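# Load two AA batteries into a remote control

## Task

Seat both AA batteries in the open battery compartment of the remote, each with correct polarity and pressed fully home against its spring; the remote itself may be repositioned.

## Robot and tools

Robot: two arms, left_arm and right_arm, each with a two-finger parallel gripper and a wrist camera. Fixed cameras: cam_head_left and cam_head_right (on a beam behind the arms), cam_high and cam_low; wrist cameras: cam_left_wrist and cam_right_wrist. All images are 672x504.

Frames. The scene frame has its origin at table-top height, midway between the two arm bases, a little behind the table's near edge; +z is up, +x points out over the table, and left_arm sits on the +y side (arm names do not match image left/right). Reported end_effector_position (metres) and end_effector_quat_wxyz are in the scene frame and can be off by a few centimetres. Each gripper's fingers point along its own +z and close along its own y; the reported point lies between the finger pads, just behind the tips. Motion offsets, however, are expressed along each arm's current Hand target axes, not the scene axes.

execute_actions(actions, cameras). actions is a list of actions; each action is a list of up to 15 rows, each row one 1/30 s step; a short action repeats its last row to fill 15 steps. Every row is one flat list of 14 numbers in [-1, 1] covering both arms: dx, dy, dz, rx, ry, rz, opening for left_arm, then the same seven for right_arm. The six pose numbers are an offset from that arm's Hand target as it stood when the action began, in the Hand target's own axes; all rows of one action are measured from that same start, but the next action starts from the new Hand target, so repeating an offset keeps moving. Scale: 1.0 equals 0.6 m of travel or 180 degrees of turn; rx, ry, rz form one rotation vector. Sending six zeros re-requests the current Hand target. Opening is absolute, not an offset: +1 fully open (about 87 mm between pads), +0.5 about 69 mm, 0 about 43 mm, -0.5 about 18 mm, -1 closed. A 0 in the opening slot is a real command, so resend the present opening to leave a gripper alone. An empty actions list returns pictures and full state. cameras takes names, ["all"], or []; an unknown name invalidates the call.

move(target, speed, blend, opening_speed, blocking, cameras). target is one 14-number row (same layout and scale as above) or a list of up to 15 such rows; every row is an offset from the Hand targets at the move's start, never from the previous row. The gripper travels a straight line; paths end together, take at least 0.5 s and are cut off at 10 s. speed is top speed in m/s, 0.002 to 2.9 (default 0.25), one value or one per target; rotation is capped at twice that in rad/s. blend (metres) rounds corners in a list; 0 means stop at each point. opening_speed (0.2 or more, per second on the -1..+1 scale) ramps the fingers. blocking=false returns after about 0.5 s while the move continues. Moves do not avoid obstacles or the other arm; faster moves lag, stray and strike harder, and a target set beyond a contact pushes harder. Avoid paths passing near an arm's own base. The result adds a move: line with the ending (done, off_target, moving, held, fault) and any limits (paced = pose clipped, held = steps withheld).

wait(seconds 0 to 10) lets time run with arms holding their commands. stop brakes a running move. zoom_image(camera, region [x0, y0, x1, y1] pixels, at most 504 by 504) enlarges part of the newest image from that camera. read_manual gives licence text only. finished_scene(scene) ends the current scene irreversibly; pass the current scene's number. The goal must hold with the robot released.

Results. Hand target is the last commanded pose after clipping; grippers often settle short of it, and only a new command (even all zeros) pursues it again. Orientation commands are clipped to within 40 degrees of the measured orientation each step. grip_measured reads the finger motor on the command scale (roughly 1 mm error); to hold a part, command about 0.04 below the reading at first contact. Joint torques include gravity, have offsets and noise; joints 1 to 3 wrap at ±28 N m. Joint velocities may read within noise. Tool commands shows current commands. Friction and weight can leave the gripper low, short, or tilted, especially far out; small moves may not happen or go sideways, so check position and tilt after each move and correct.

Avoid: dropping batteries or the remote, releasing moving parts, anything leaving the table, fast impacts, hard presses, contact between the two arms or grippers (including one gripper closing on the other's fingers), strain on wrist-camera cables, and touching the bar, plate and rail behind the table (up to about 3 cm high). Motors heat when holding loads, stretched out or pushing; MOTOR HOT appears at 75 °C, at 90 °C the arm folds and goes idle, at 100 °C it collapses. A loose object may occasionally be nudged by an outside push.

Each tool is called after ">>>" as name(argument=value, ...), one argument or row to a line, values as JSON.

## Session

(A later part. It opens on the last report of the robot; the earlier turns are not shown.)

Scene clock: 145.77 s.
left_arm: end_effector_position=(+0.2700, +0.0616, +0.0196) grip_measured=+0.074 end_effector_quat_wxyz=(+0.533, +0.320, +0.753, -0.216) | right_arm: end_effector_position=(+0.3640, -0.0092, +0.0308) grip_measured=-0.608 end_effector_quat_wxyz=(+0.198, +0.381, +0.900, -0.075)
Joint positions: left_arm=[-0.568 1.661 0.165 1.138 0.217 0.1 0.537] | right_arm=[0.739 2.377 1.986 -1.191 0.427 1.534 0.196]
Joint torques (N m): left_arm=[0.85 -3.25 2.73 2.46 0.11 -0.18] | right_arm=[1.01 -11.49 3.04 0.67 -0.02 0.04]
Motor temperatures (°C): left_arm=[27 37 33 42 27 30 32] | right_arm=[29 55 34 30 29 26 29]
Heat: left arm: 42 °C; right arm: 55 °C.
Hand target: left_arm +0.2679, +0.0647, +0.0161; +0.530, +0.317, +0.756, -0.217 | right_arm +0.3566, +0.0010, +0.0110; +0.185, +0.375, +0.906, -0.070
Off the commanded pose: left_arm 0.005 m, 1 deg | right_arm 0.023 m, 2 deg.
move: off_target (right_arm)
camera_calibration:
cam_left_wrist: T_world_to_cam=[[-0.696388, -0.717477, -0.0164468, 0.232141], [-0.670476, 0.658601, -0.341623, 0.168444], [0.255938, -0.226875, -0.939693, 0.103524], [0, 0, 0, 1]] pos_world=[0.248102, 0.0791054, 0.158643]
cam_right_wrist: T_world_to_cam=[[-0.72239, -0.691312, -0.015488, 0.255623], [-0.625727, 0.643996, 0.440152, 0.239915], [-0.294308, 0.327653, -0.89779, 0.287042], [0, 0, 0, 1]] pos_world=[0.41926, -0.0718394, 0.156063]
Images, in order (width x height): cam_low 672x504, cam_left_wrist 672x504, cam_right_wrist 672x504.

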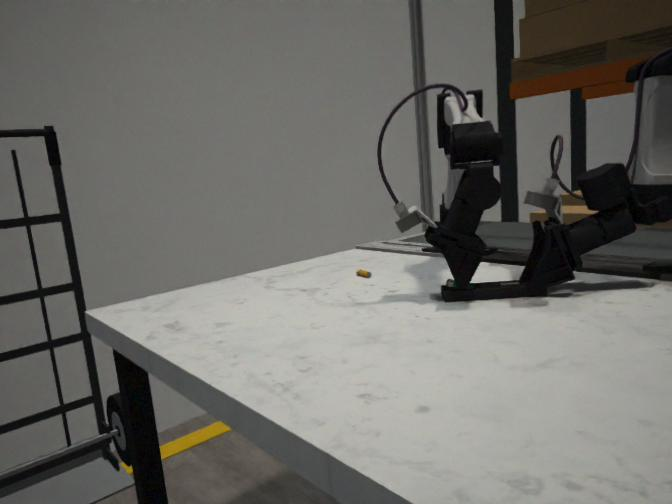

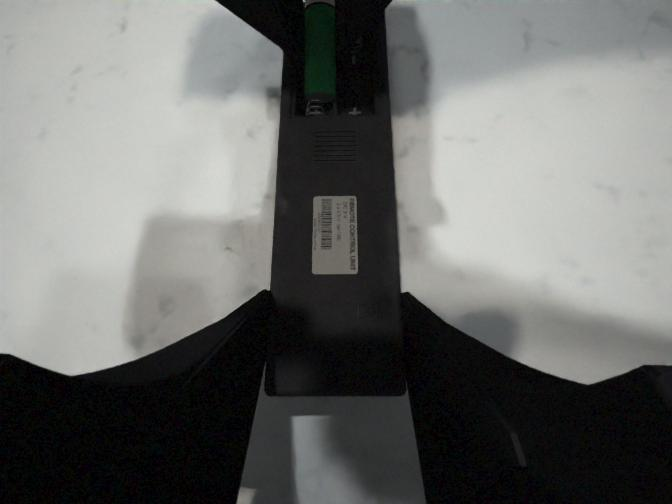

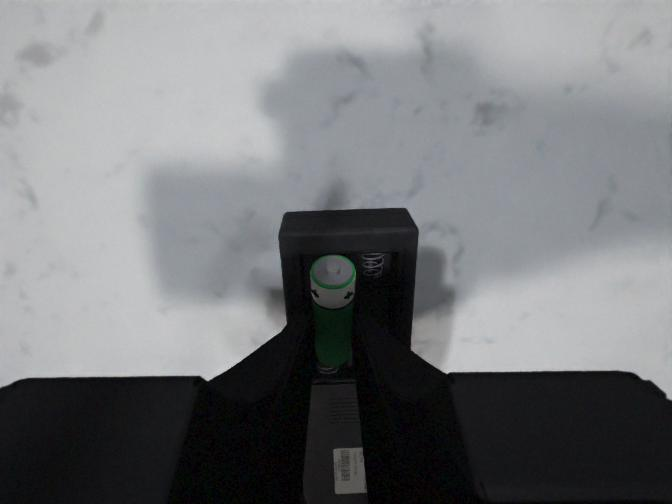

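>>> move(
  target=[0,0,0,0,0,0,-0.2,0.016,0.002,0.003,0,0,0,-0.68],
  cameras=["cam_right_wrist"],
  speed=0.05,
)

>>> move(
  target=[0,0,0,0,0,0,-0.2,0.004,0,0.003,0,0.07,0,-0.68],
  cameras=["cam_left_wrist","cam_right_wrist","cam_low"],
  speed=0.05,
)

>>> zoom_image(
  camera="cam_left_wrist",
  region=[230, 0, 430, 150],
)

>>> zoom_image(
  camera="cam_right_wrist",
  region=[230, 180, 470, 400],
)

>>> zoom_image(
  camera="cam_low",
  region=[400, 220, 560, 320],
)

Scene clock: 148.07 s.
left_arm: end_effector_position=(+0.2700, +0.0616, +0.0196) grip_measured=+0.074 end_effector_quat_wxyz=(+0.533, +0.320, +0.753, -0.216) | right_arm: end_effector_position=(+0.3638, -0.0087, +0.0309) grip_measured=-0.608 end_effector_quat_wxyz=(+0.208, +0.381, +0.897, -0.078)
Joint positions: left_arm=[-0.568 1.661 0.165 1.138 0.217 0.1 0.537] | right_arm=[0.748 2.377 1.983 -1.191 0.447 1.546 0.196]
Joint torques (N m): left_arm=[0.87 -3.25 2.74 2.47 0.11 -0.17] | right_arm=[1.65 -10.47 3.28 0.7 -0.23 0.12]
Motor temperatures (°C): left_arm=[27 37 32 42 27 30 32] | right_arm=[29 55 34 30 29 26 29]
Heat: left arm: 42 °C; right arm: 55 °C.
Hand target: left_arm +0.2679, +0.0647, +0.0161; +0.530, +0.317, +0.756, -0.217 | right_arm +0.3518, +0.0076, +0.0057; +0.185, +0.375, +0.906, -0.070
Off the commanded pose: left_arm 0.005 m, 1 deg | right_arm 0.032 m, 3 deg.
move: off_target (right_arm)
camera_calibration:
cam_right_wrist: T_world_to_cam=[[-0.723666, -0.68992, -0.0178258, 0.25636], [-0.631151, 0.651132, 0.421515, 0.24202], [-0.279204, 0.316287, -0.906646, 0.281609], [0, 0, 0, 1]] pos_world=[0.416897, -0.0697887, 0.157875]
Images, in order (width x height): cam_right_wrist 672x504.

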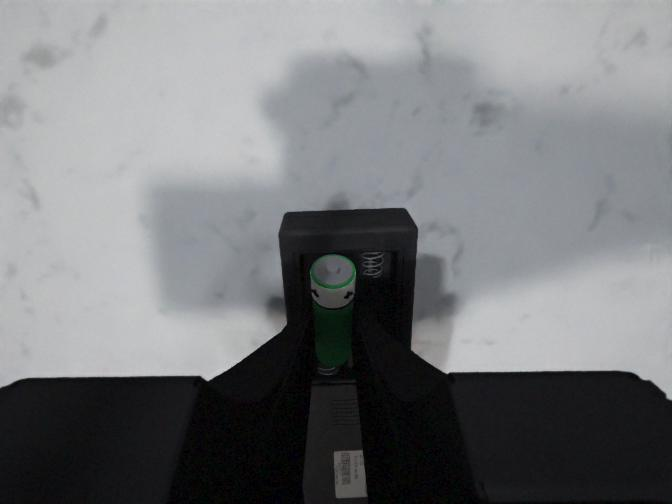

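Scene clock: 150.60 s.
left_arm: end_effector_position=(+0.2700, +0.0616, +0.0196) grip_measured=+0.074 end_effector_quat_wxyz=(+0.533, +0.320, +0.753, -0.216) | right_arm: end_effector_position=(+0.3638, -0.0099, +0.0278) grip_measured=-0.608 end_effector_quat_wxyz=(+0.134, +0.390, +0.910, -0.046)
Joint positions: left_arm=[-0.568 1.661 0.165 1.138 0.217 0.1 0.537] | right_arm=[0.682 2.374 1.983 -1.179 0.284 1.486 0.196]
Joint torques (N m): left_arm=[0.85 -3.25 2.73 2.47 0.11 -0.18] | right_arm=[0.47 -9.73 4.27 0.65 -0.73 -0.02]
Motor temperatures (°C): left_arm=[27 36 32 42 27 30 32] | right_arm=[29 55 34 30 30 26 29]
Heat: left arm: 42 °C; right arm: 55 °C.
Hand target: left_arm +0.2679, +0.0647, +0.0161; +0.530, +0.317, +0.756, -0.217 | right_arm +0.3507, +0.0087, +0.0030; +0.084, +0.381, +0.920, -0.028
Off the commanded pose: left_arm 0.005 m, 1 deg | right_arm 0.034 m, 6 deg.
move: off_target (right_arm)
camera_calibration:
cam_left_wrist: T_world_to_cam=[[-0.696388, -0.717477, -0.0164468, 0.232141], [-0.670476, 0.658601, -0.341623, 0.168444], [0.255938, -0.226875, -0.939693, 0.103524], [0, 0, 0, 1]] pos_world=[0.248102, 0.0791054, 0.158643]
cam_right_wrist: T_world_to_cam=[[-0.728514, -0.684806, -0.0175369, 0.257295], [-0.572627, 0.594724, 0.564271, 0.218322], [-0.375987, 0.421121, -0.825403, 0.313178], [0, 0, 0, 1]] pos_world=[0.430211, -0.0855299, 0.139817]
Images, in order (width x height): cam_low 672x504, cam_left_wrist 672x504, cam_right_wrist 672x504.

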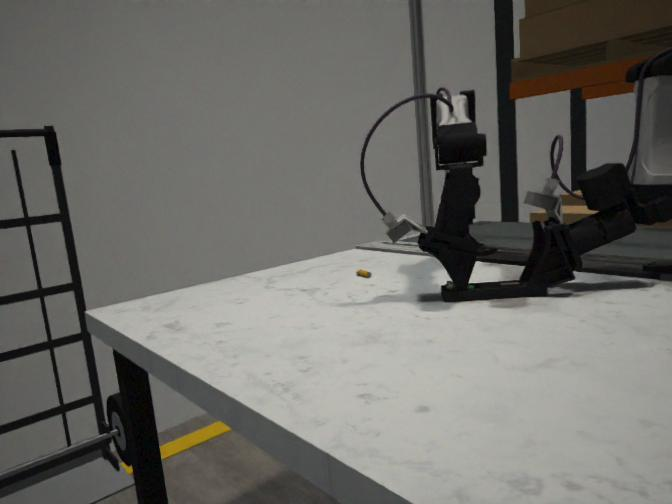

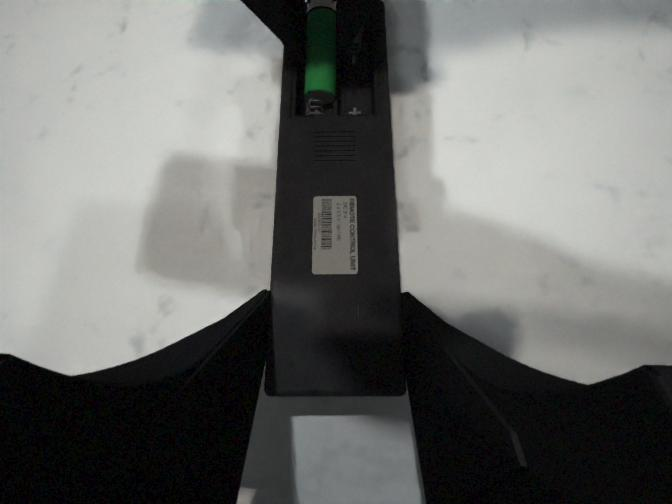

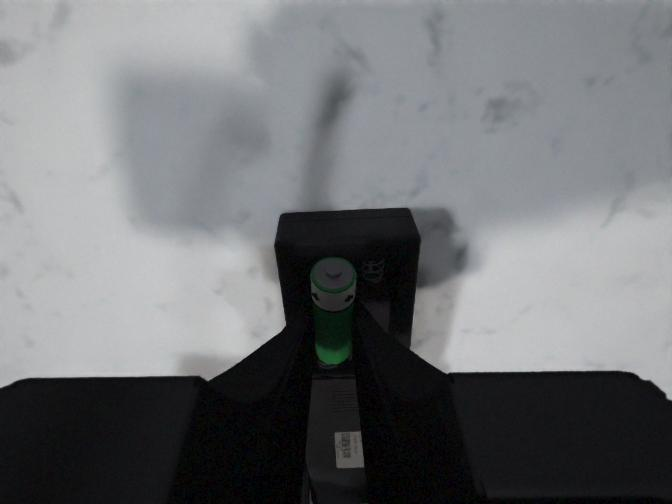

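Scaled by 2.520 from the camera's 672x504 image, which has a finer 960x720 frame.

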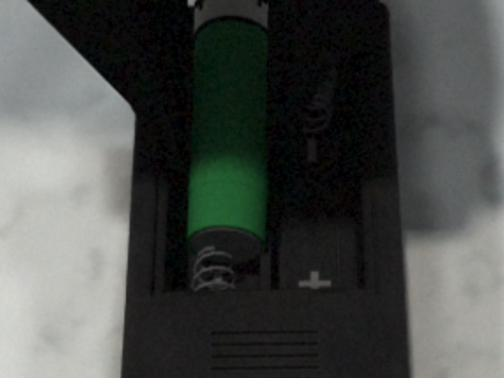

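Scaled by 2.100 from the camera's 672x504 image, which has a finer 960x720 frame.

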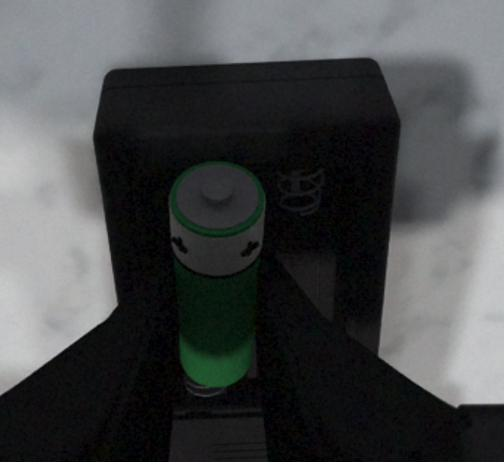

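Scaled by 3.150 from the camera's 672x504 image, which has a finer 960x720 frame.

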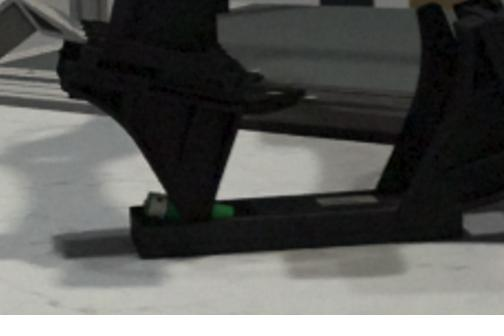

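>>> move(
  target=[0,0,0,0,0,0,-0.2,0.015,0,0,0,0.02,0,-0.68],
  cameras=["cam_left_wrist","cam_right_wrist","cam_low"],
  speed=0.05,
)

>>> zoom_image(
  camera="cam_left_wrist",
  region=[230, 0, 430, 150],
)

>>> zoom_image(
  camera="cam_right_wrist",
  region=[230, 180, 470, 400],
)

>>> zoom_image(
  camera="cam_low",
  region=[400, 220, 560, 320],
)

Scene clock: 152.87 s.
left_arm: end_effector_position=(+0.2700, +0.0616, +0.0196) grip_measured=+0.074 end_effector_quat_wxyz=(+0.533, +0.320, +0.753, -0.216) | right_arm: end_effector_position=(+0.3635, -0.0096, +0.0278) grip_measured=-0.608 end_effector_quat_wxyz=(+0.119, +0.393, +0.911, -0.039)
Joint positions: left_arm=[-0.568 1.661 0.165 1.138 0.217 0.1 0.537] | right_arm=[0.67 2.374 1.983 -1.178 0.251 1.479 0.196]
Joint torques (N m): left_arm=[0.85 -3.25 2.74 2.47 0.11 -0.17] | right_arm=[1.06 -9.21 4.31 0.61 -0.98 -0.02]
Heat: left arm: 43 °C; right arm: 54 °C.
Hand target: left_arm +0.2679, +0.0647, +0.0161; +0.530, +0.317, +0.756, -0.217 | right_arm +0.3444, +0.0150, +0.0014; +0.055, +0.381, +0.923, -0.017
Off the commanded pose: left_arm 0.005 m, 1 deg | right_arm 0.041 m, 8 deg.
move: off_target (right_arm)
camera_calibration:
cam_left_wrist: T_world_to_cam=[[-0.696388, -0.717477, -0.0164468, 0.232141], [-0.670476, 0.658601, -0.341623, 0.168444], [0.255938, -0.226875, -0.939693, 0.103524], [0, 0, 0, 1]] pos_world=[0.248102, 0.0791054, 0.158643]
cam_right_wrist: T_world_to_cam=[[-0.731202, -0.68188, -0.0195725, 0.25838], [-0.558661, 0.582112, 0.590799, 0.212057], [-0.391461, 0.442927, -0.806582, 0.318254], [0, 0, 0, 1]] pos_world=[0.43198, -0.0882208, 0.136472]
Images, in order (width x height): cam_low 672x504, cam_left_wrist 672x504, cam_right_wrist 672x504.

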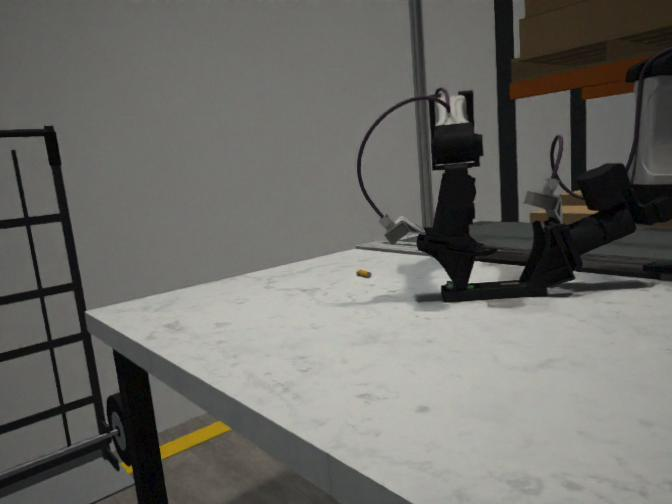

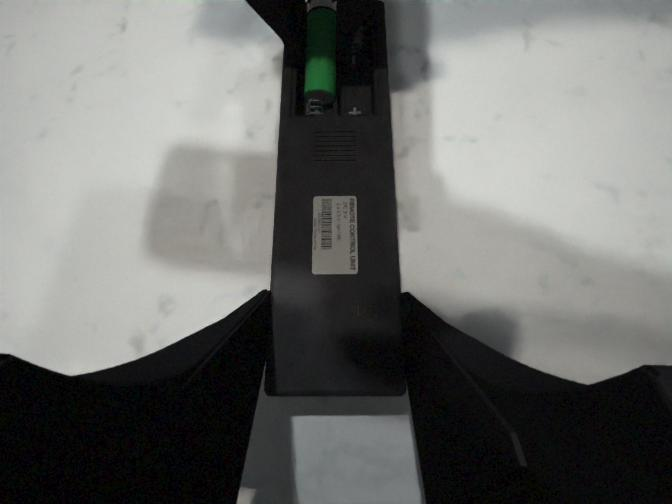

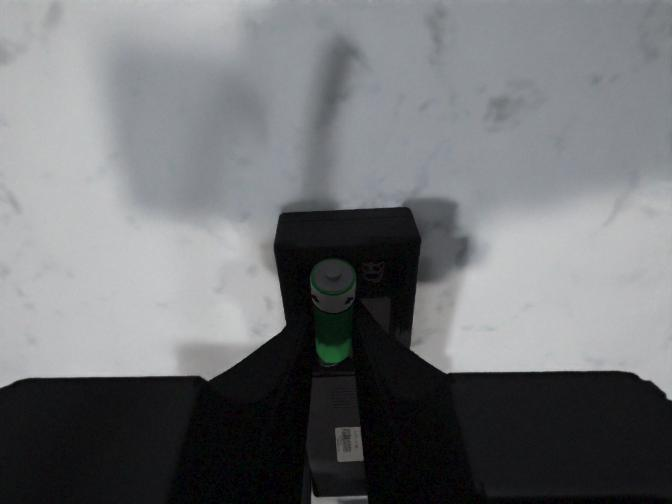

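Scaled by 2.520 from the camera's 672x504 image, which has a finer 960x720 frame.

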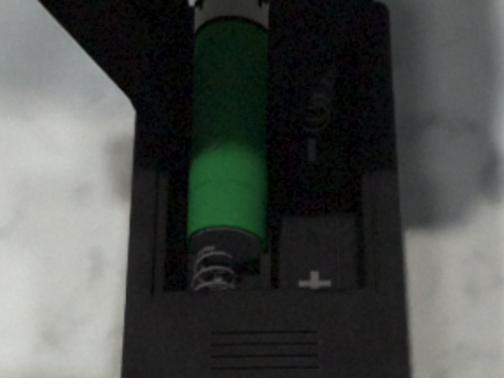

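Scaled by 2.100 from the camera's 672x504 image, which has a finer 960x720 frame.

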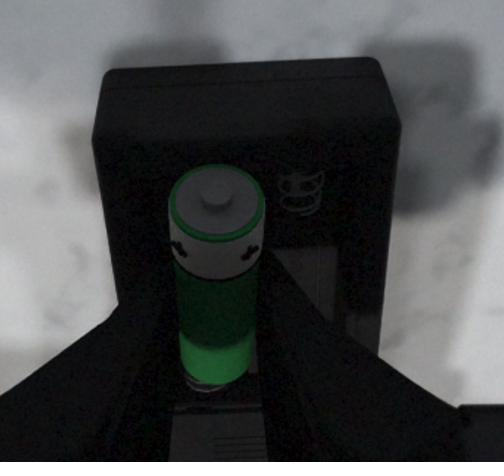

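Scaled by 3.150 from the camera's 672x504 image, which has a finer 960x720 frame.

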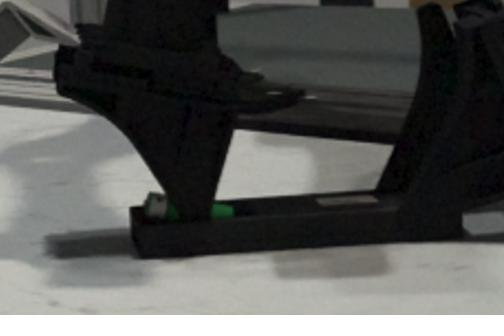

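>>> move(
  target=[0,0,0,0,0,0,-0.2,0.025,0,-0.004,0,0,0,-0.68],
  cameras=["cam_left_wrist","cam_right_wrist","cam_low"],
  speed=0.05,
)

>>> zoom_image(
  camera="cam_left_wrist",
  region=[230, 0, 430, 150],
)

>>> zoom_image(
  camera="cam_right_wrist",
  region=[230, 180, 470, 400],
)

>>> zoom_image(
  camera="cam_low",
  region=[400, 220, 560, 320],
)

Scene clock: 157.17 s.
left_arm: end_effector_position=(+0.2691, +0.0621, +0.0195) grip_measured=+0.074 end_effector_quat_wxyz=(+0.534, +0.320, +0.752, -0.216) | right_arm: end_effector_position=(+0.3633, -0.0075, +0.0278) grip_measured=-0.608 end_effector_quat_wxyz=(+0.120, +0.395, +0.910, -0.037)
Joint positions: left_arm=[-0.568 1.661 0.16 1.145 0.217 0.1 0.537] | right_arm=[0.674 2.374 1.983 -1.175 0.251 1.488 0.196]
Joint torques (N m): left_arm=[0.87 -3.18 3.17 2.39 0.11 -0.17] | right_arm=[3.04 -9.87 3.48 0.56 -1.04 0.2]
Heat: left arm: 43 °C; right arm: 53 °C.
Hand target: left_arm +0.2680, +0.0647, +0.0161; +0.530, +0.317, +0.756, -0.217 | right_arm +0.3337, +0.0257, +0.0021; +0.055, +0.382, +0.923, -0.017
Off the commanded pose: left_arm 0.004 m, 1 deg | right_arm 0.051 m, 8 deg.
move: off_target (right_arm)
camera_calibration:
cam_left_wrist: T_world_to_cam=[[-0.696324, -0.71754, -0.0163995, 0.231856], [-0.670162, 0.658187, -0.343034, 0.167362], [0.256934, -0.227872, -0.93918, 0.10353], [0, 0, 0, 1]] pos_world=[0.247006, 0.0798018, 0.158447]
cam_right_wrist: T_world_to_cam=[[-0.734303, -0.678383, -0.0244275, 0.260884], [-0.558092, 0.582828, 0.590631, 0.210463], [-0.386436, 0.447334, -0.806572, 0.315533], [0, 0, 0, 1]] pos_world=[0.430959, -0.086833, 0.136567]
Images, in order (width x height): cam_low 672x504, cam_left_wrist 672x504, cam_right_wrist 672x504.

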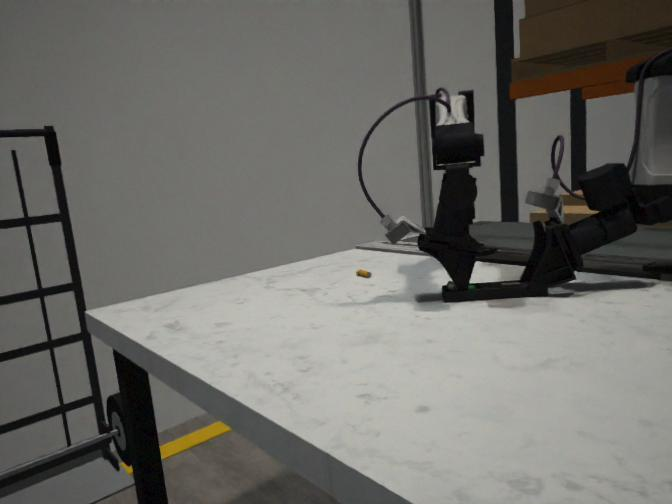

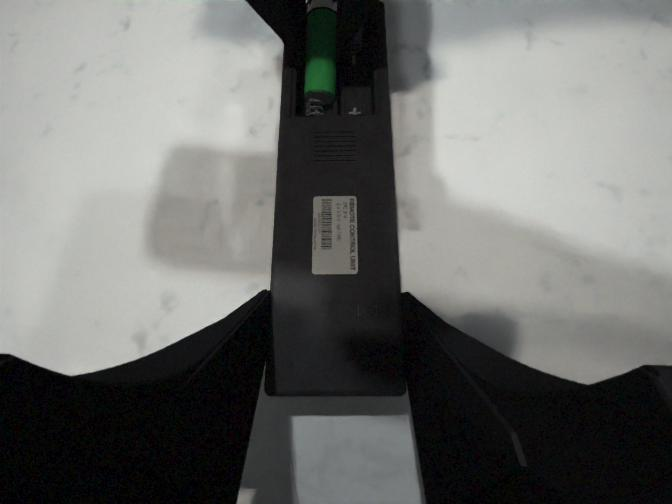

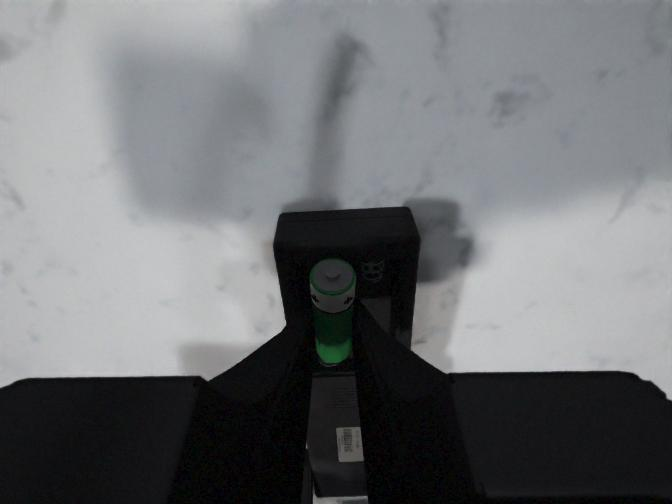

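Scaled by 2.520 from the camera's 672x504 image, which has a finer 960x720 frame.

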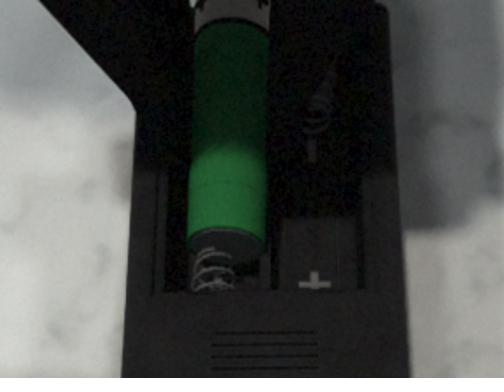

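Scaled by 2.100 from the camera's 672x504 image, which has a finer 960x720 frame.

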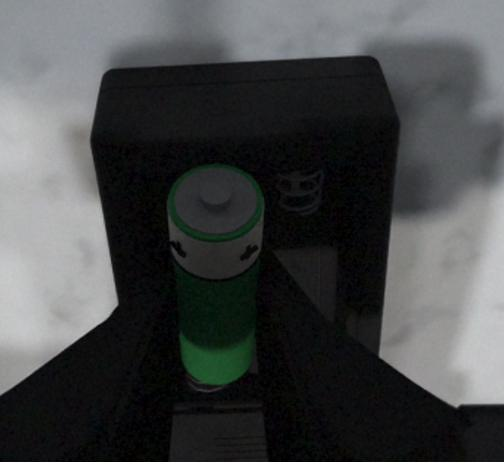

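Scaled by 3.150 from the camera's 672x504 image, which has a finer 960x720 frame.

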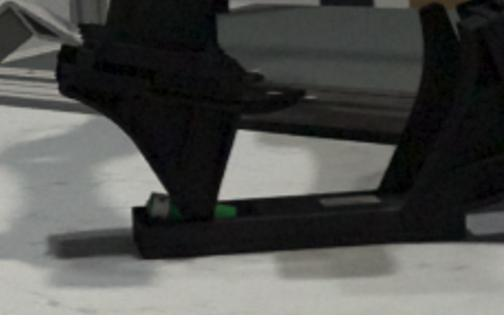

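>>> move(
  target=[0,0,0,0,0,0,-0.2,0,0,0.012,0,0.06,0,-0.68],
  cameras=["cam_left_wrist","cam_right_wrist","cam_low"],
  speed=0.05,
)

>>> zoom_image(
  camera="cam_left_wrist",
  region=[230, 0, 430, 150],
)

>>> zoom_image(
  camera="cam_right_wrist",
  region=[230, 180, 470, 400],
)

>>> zoom_image(
  camera="cam_low",
  region=[400, 220, 560, 320],
)

Scene clock: 160.70 s.
left_arm: end_effector_position=(+0.2691, +0.0631, +0.0195) grip_measured=+0.074 end_effector_quat_wxyz=(+0.535, +0.318, +0.753, -0.216) | right_arm: end_effector_position=(+0.3600, -0.0026, +0.0253) grip_measured=-0.608 end_effector_quat_wxyz=(+0.038, +0.396, +0.917, +0.005)
Joint positions: left_arm=[-0.566 1.661 0.156 1.149 0.217 0.099 0.537] | right_arm=[0.615 2.385 1.983 -1.162 0.065 1.429 0.196]
Joint torques (N m): left_arm=[0.61 -3.17 3.38 2.35 0.11 -0.16] | right_arm=[1.99 -7.95 3.84 0.59 -1.08 0.08]
Heat: left arm: 43 °C; right arm: 52 °C.
Hand target: left_arm +0.2680, +0.0647, +0.0161; +0.530, +0.317, +0.756, -0.217 | right_arm +0.3342, +0.0251, -0.0050; -0.032, +0.381, +0.924, +0.019
Off the commanded pose: left_arm 0.004 m, 1 deg | right_arm 0.049 m, 8 deg.
move: off_target (right_arm)
camera_calibration:
cam_left_wrist: T_world_to_cam=[[-0.694156, -0.719648, -0.0159463, 0.232144], [-0.671984, 0.655804, -0.344031, 0.167376], [0.258039, -0.228096, -0.938823, 0.103496], [0, 0, 0, 1]] pos_world=[0.246912, 0.0809033, 0.158449]
cam_right_wrist: T_world_to_cam=[[-0.73283, -0.679497, -0.0352801, 0.261575], [-0.484078, 0.484231, 0.728827, 0.176874], [-0.478152, 0.551185, -0.683788, 0.340196], [0, 0, 0, 1]] pos_world=[0.439976, -0.0954192, 0.11294]
Images, in order (width x height): cam_low 672x504, cam_left_wrist 672x504, cam_right_wrist 672x504.

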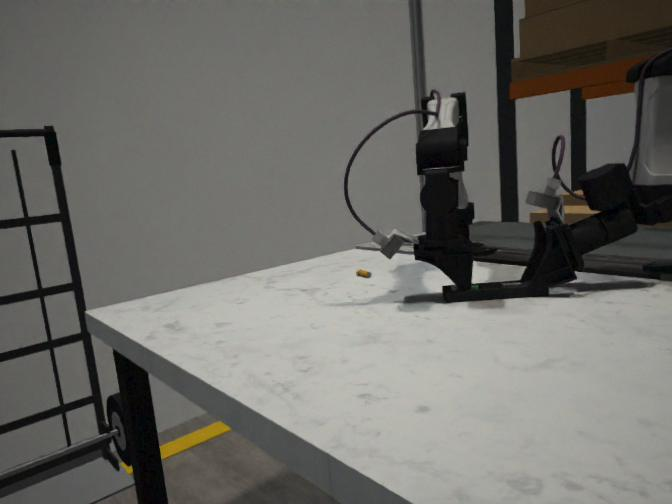

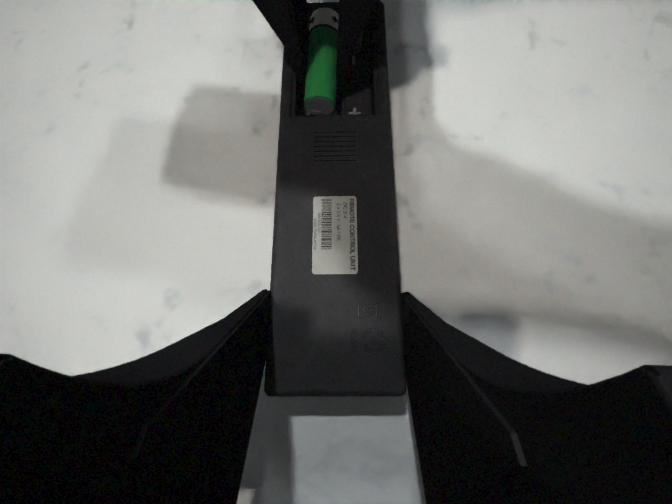

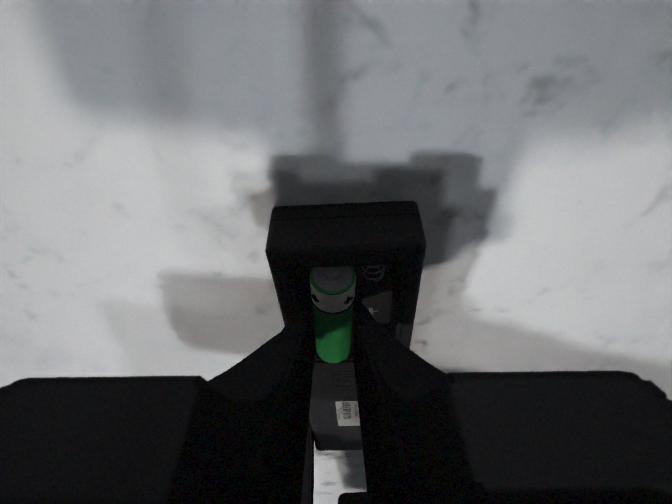

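Scaled by 2.520 from the camera's 672x504 image, which has a finer 960x720 frame.

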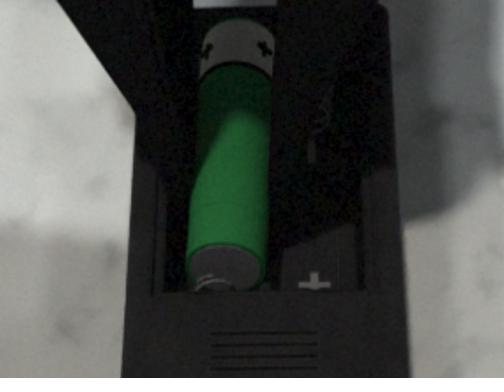

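Scaled by 2.100 from the camera's 672x504 image, which has a finer 960x720 frame.

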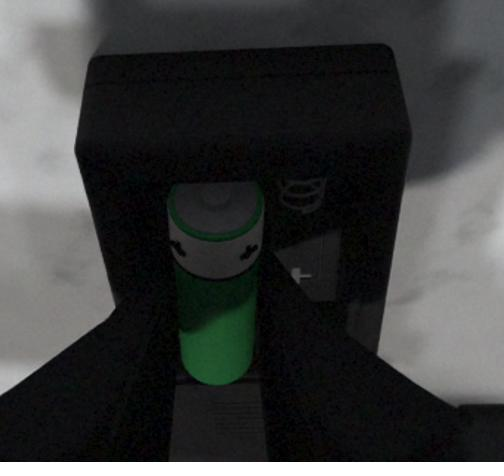

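Scaled by 3.150 from the camera's 672x504 image, which has a finer 960x720 frame.

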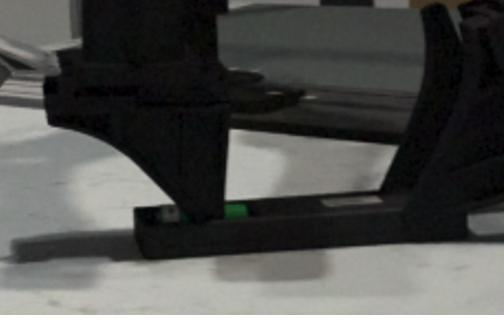

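>>> move(
  target=[0,0,0,0,0,0,-0.2,-0.067,-0.0033,-0.033,0,0,0,-0.68],
  speed=0.05,
)

>>> move(
  target=[0,0,0,0,0,0,-0.2,0,0,0,0,0,0,-0.45],
  cameras=["cam_left_wrist","cam_right_wrist","cam_low"],
  opening_speed=0.3,
)

>>> zoom_image(
  camera="cam_left_wrist",
  region=[230, 0, 430, 150],
)

>>> zoom_image(
  camera="cam_right_wrist",
  region=[230, 180, 470, 400],
)

>>> zoom_image(
  camera="cam_low",
  region=[400, 220, 560, 320],
)

Scene clock: 164.03 s.
left_arm: end_effector_position=(+0.2691, +0.0631, +0.0195) grip_measured=+0.074 end_effector_quat_wxyz=(+0.535, +0.318, +0.753, -0.216) | right_arm: end_effector_position=(+0.3617, -0.0053, +0.0249) grip_measured=-0.608 end_effector_quat_wxyz=(-0.020, +0.384, +0.923, +0.026)
Joint positions: left_arm=[-0.566 1.661 0.156 1.149 0.217 0.099 0.537] | right_arm=[0.562 2.428 2.037 -1.203 -0.055 1.353 0.196]
Joint torques (N m): left_arm=[0.62 -3.15 3.38 2.36 0.11 -0.16] | right_arm=[-0.5 -10.06 7.84 0.21 -0.1 -0.07]
Heat: left arm: 42 °C; right arm: 52 °C.
Hand target: left_arm +0.2680, +0.0647, +0.0161; +0.530, +0.317, +0.756, -0.217 | right_arm +0.3621, -0.0058, +0.0116; -0.032, +0.381, +0.924, +0.019
Off the commanded pose: left_arm 0.004 m, 1 deg | right_arm 0.013 m, 2 deg.
move: off_target (right_arm)

Scene clock: 165.00 s.
left_arm: end_effector_position=(+0.2691, +0.0631, +0.0195) grip_measured=+0.074 end_effector_quat_wxyz=(+0.535, +0.318, +0.753, -0.216) | right_arm: end_effector_position=(+0.3595, -0.0076, +0.0247) grip_measured=-0.450 end_effector_quat_wxyz=(-0.026, +0.383, +0.923, +0.023)
Joint positions: left_arm=[-0.566 1.661 0.156 1.149 0.217 0.099 0.537] | right_arm=[0.559 2.43 2.037 -1.215 -0.061 1.347 0.275]
Joint torques (N m): left_arm=[0.62 -3.17 3.38 2.35 0.11 -0.16] | right_arm=[-0.18 -10.25 7.71 0.28 -0.05 -0.02]
Heat: left arm: 42 °C; right arm: 51 °C.
Hand target: left_arm +0.2680, +0.0647, +0.0161; +0.530, +0.317, +0.756, -0.217 | right_arm +0.3622, -0.0058, +0.0117; -0.032, +0.381, +0.924, +0.019
Off the commanded pose: left_arm 0.004 m, 1 deg | right_arm 0.013 m, 1 deg.
move: off_target (right_arm)
camera_calibration:
cam_left_wrist: T_world_to_cam=[[-0.694156, -0.719648, -0.0159463, 0.232144], [-0.671984, 0.655804, -0.344031, 0.167376], [0.258039, -0.228096, -0.938823, 0.103496], [0, 0, 0, 1]] pos_world=[0.246912, 0.0809033, 0.158449]
cam_right_wrist: T_world_to_cam=[[-0.714823, -0.699126, -0.0158467, 0.250569], [-0.416562, 0.407494, 0.812666, 0.152589], [-0.561699, 0.587513, -0.582515, 0.370121], [0, 0, 0, 1]] pos_world=[0.450571, -0.104451, 0.0955673]
Images, in order (width x height): cam_low 672x504, cam_left_wrist 672x504, cam_right_wrist 672x504.

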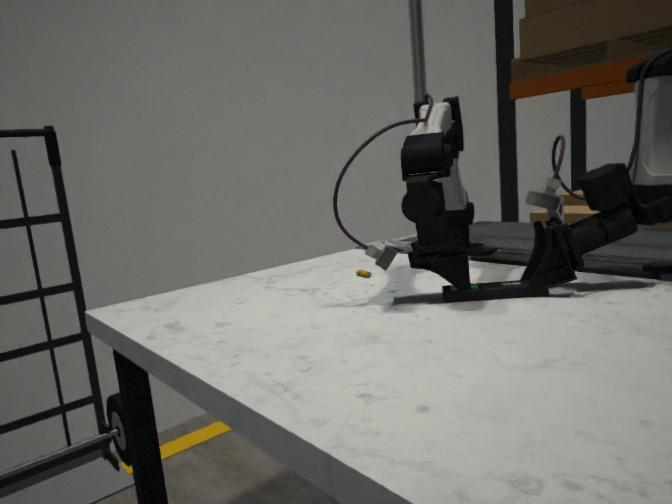

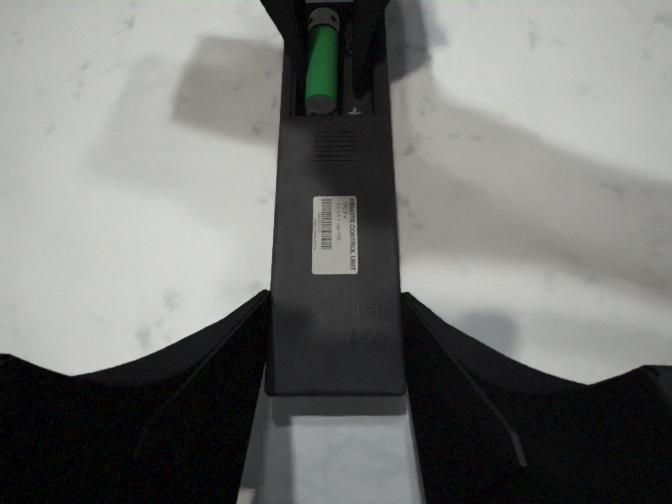

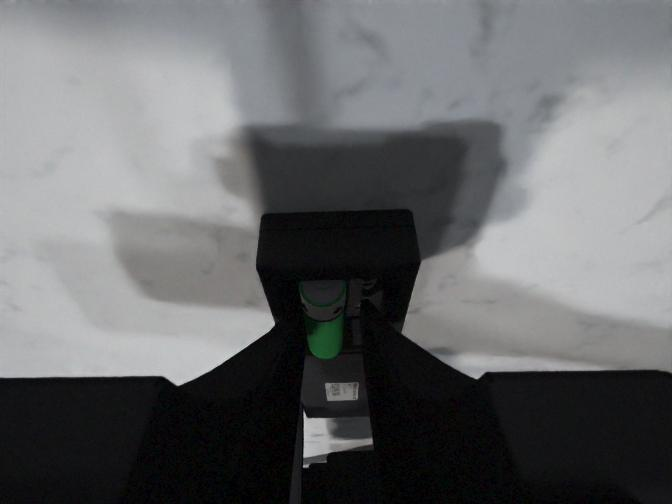

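Scaled by 2.520 from the camera's 672x504 image, which has a finer 960x720 frame.

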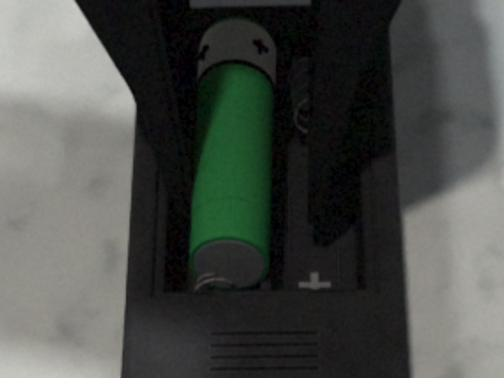

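Scaled by 2.100 from the camera's 672x504 image, which has a finer 960x720 frame.

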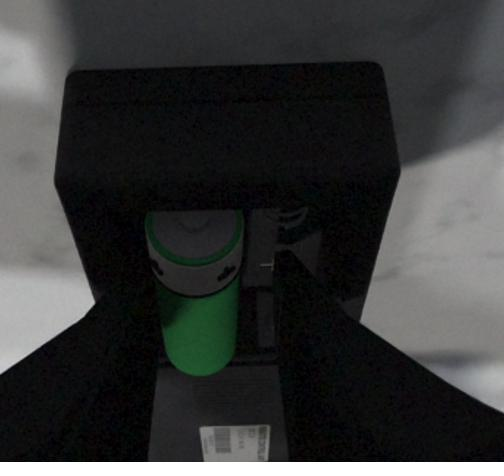

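Scaled by 3.150 from the camera's 672x504 image, which has a finer 960x720 frame.

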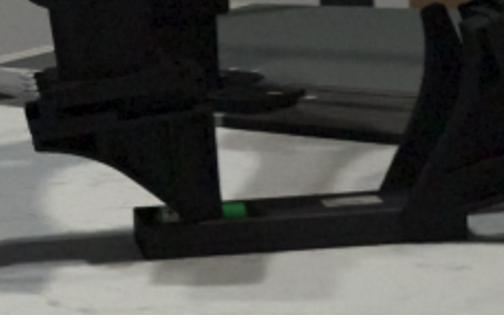

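>>> move(
  target=[
    [0,0,0,0,0,0,-0.2,0,0,-0.1,0,0,0,-0.45],
    [0,0,0,0,0,0,-0.2,0.023,0,-0.1,0,0,0,-1],
  ],
  cameras=["all"],
  speed=0.1,
)

>>> zoom_image(
  camera="cam_left_wrist",
  region=[230, 0, 430, 150],
)

>>> zoom_image(
  camera="cam_right_wrist",
  region=[230, 180, 470, 400],
)

>>> zoom_image(
  camera="cam_low",
  region=[400, 220, 560, 320],
)

Scene clock: 169.03 s.
left_arm: end_effector_position=(+0.2691, +0.0631, +0.0195) grip_measured=+0.074 end_effector_quat_wxyz=(+0.535, +0.318, +0.753, -0.216) | right_arm: end_effector_position=(+0.3545, -0.0053, +0.0679) grip_measured=-1.000 end_effector_quat_wxyz=(-0.035, +0.381, +0.924, +0.010)
Joint positions: left_arm=[-0.566 1.661 0.156 1.149 0.217 0.099 0.537] | right_arm=[0.57 2.454 2.251 -1.435 -0.061 1.352 0]
Joint torques (N m): left_arm=[0.62 -3.17 3.38 2.35 0.11 -0.16] | right_arm=[0.38 -14.84 7.09 0.21 -0.09 0.14]
Heat: left arm: 42 °C; right arm: 52 °C.
Hand target: left_arm +0.2680, +0.0647, +0.0161; +0.530, +0.317, +0.756, -0.217 | right_arm +0.3550, +0.0003, +0.0724; -0.032, +0.381, +0.924, +0.019
Off the commanded pose: left_arm 0.004 m, 1 deg | right_arm 0.007 m, 1 deg.
move: done
camera_calibration:
cam_left_wrist: T_world_to_cam=[[-0.694156, -0.719648, -0.0159463, 0.232144], [-0.671984, 0.655804, -0.344031, 0.167376], [0.258039, -0.228096, -0.938823, 0.103496], [0, 0, 0, 1]] pos_world=[0.246912, 0.0809033, 0.158449]
cam_right_wrist: T_world_to_cam=[[-0.710393, -0.703644, 0.0150651, 0.245582], [-0.397722, 0.419013, 0.816239, 0.107563], [-0.580654, 0.573858, -0.577518, 0.397354], [0, 0, 0, 1]] pos_world=[0.447965, -0.100293, 0.137982]

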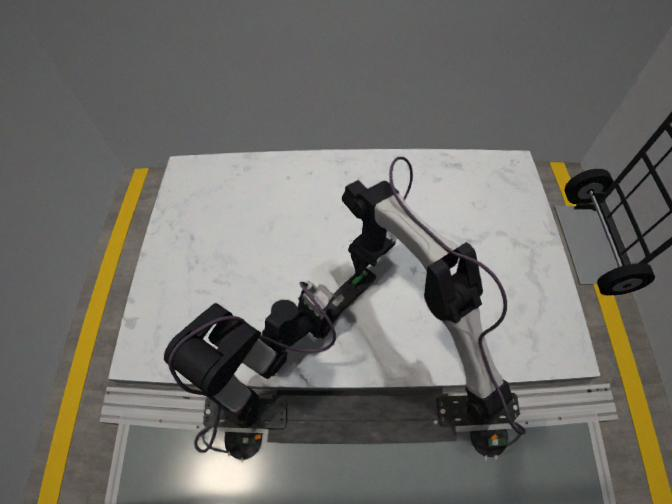

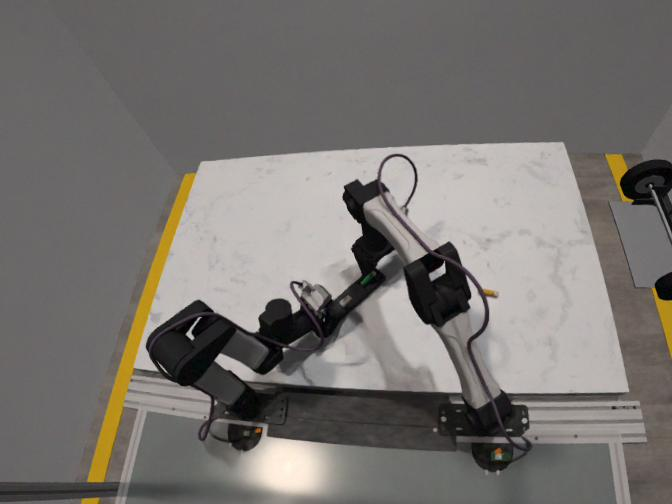

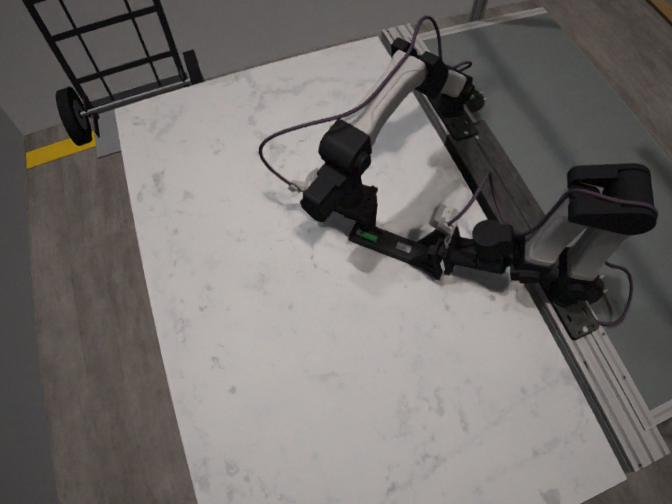

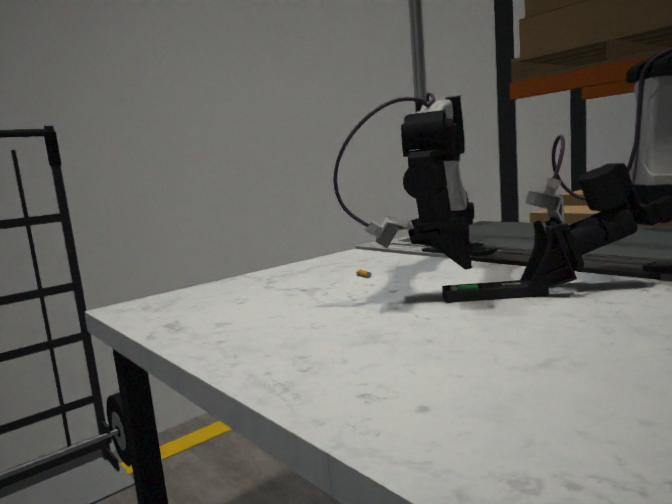

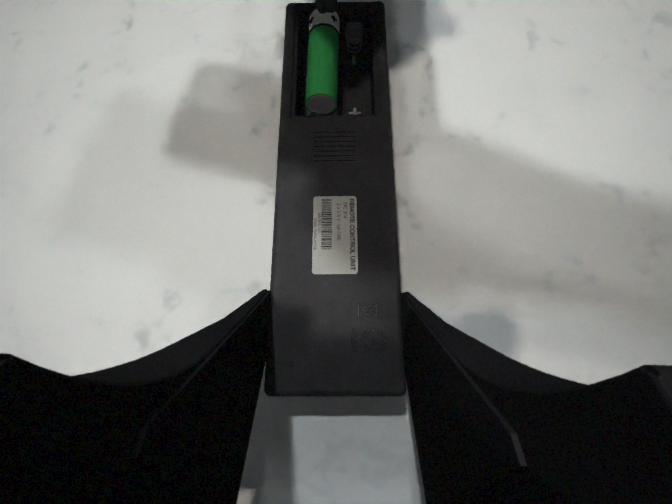

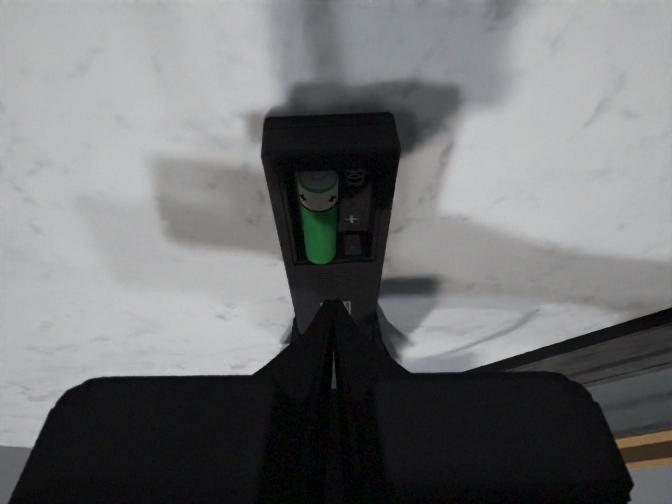

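Scaled by 2.520 from the camera's 672x504 image, which has a finer 960x720 frame.

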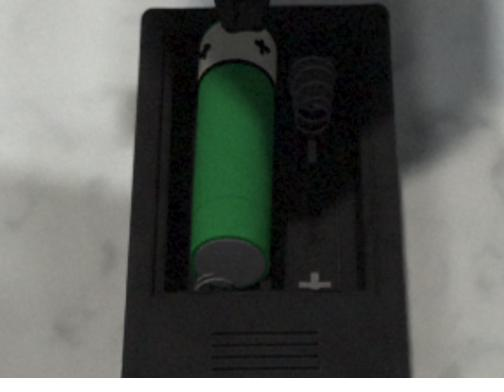

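Scaled by 2.100 from the camera's 672x504 image, which has a finer 960x720 frame.

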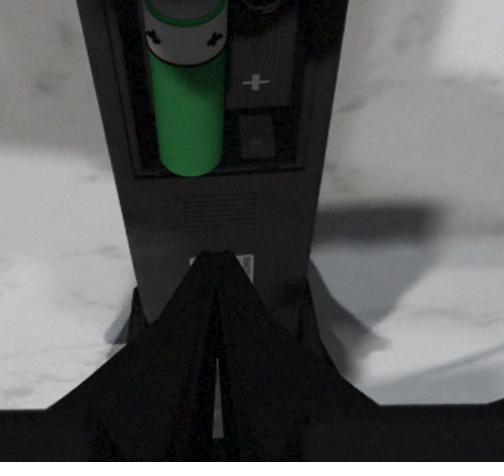

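Scaled by 3.150 from the camera's 672x504 image, which has a finer 960x720 frame.

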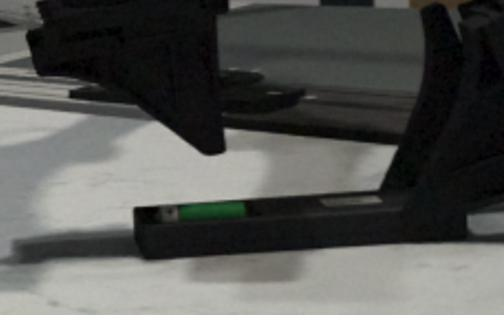

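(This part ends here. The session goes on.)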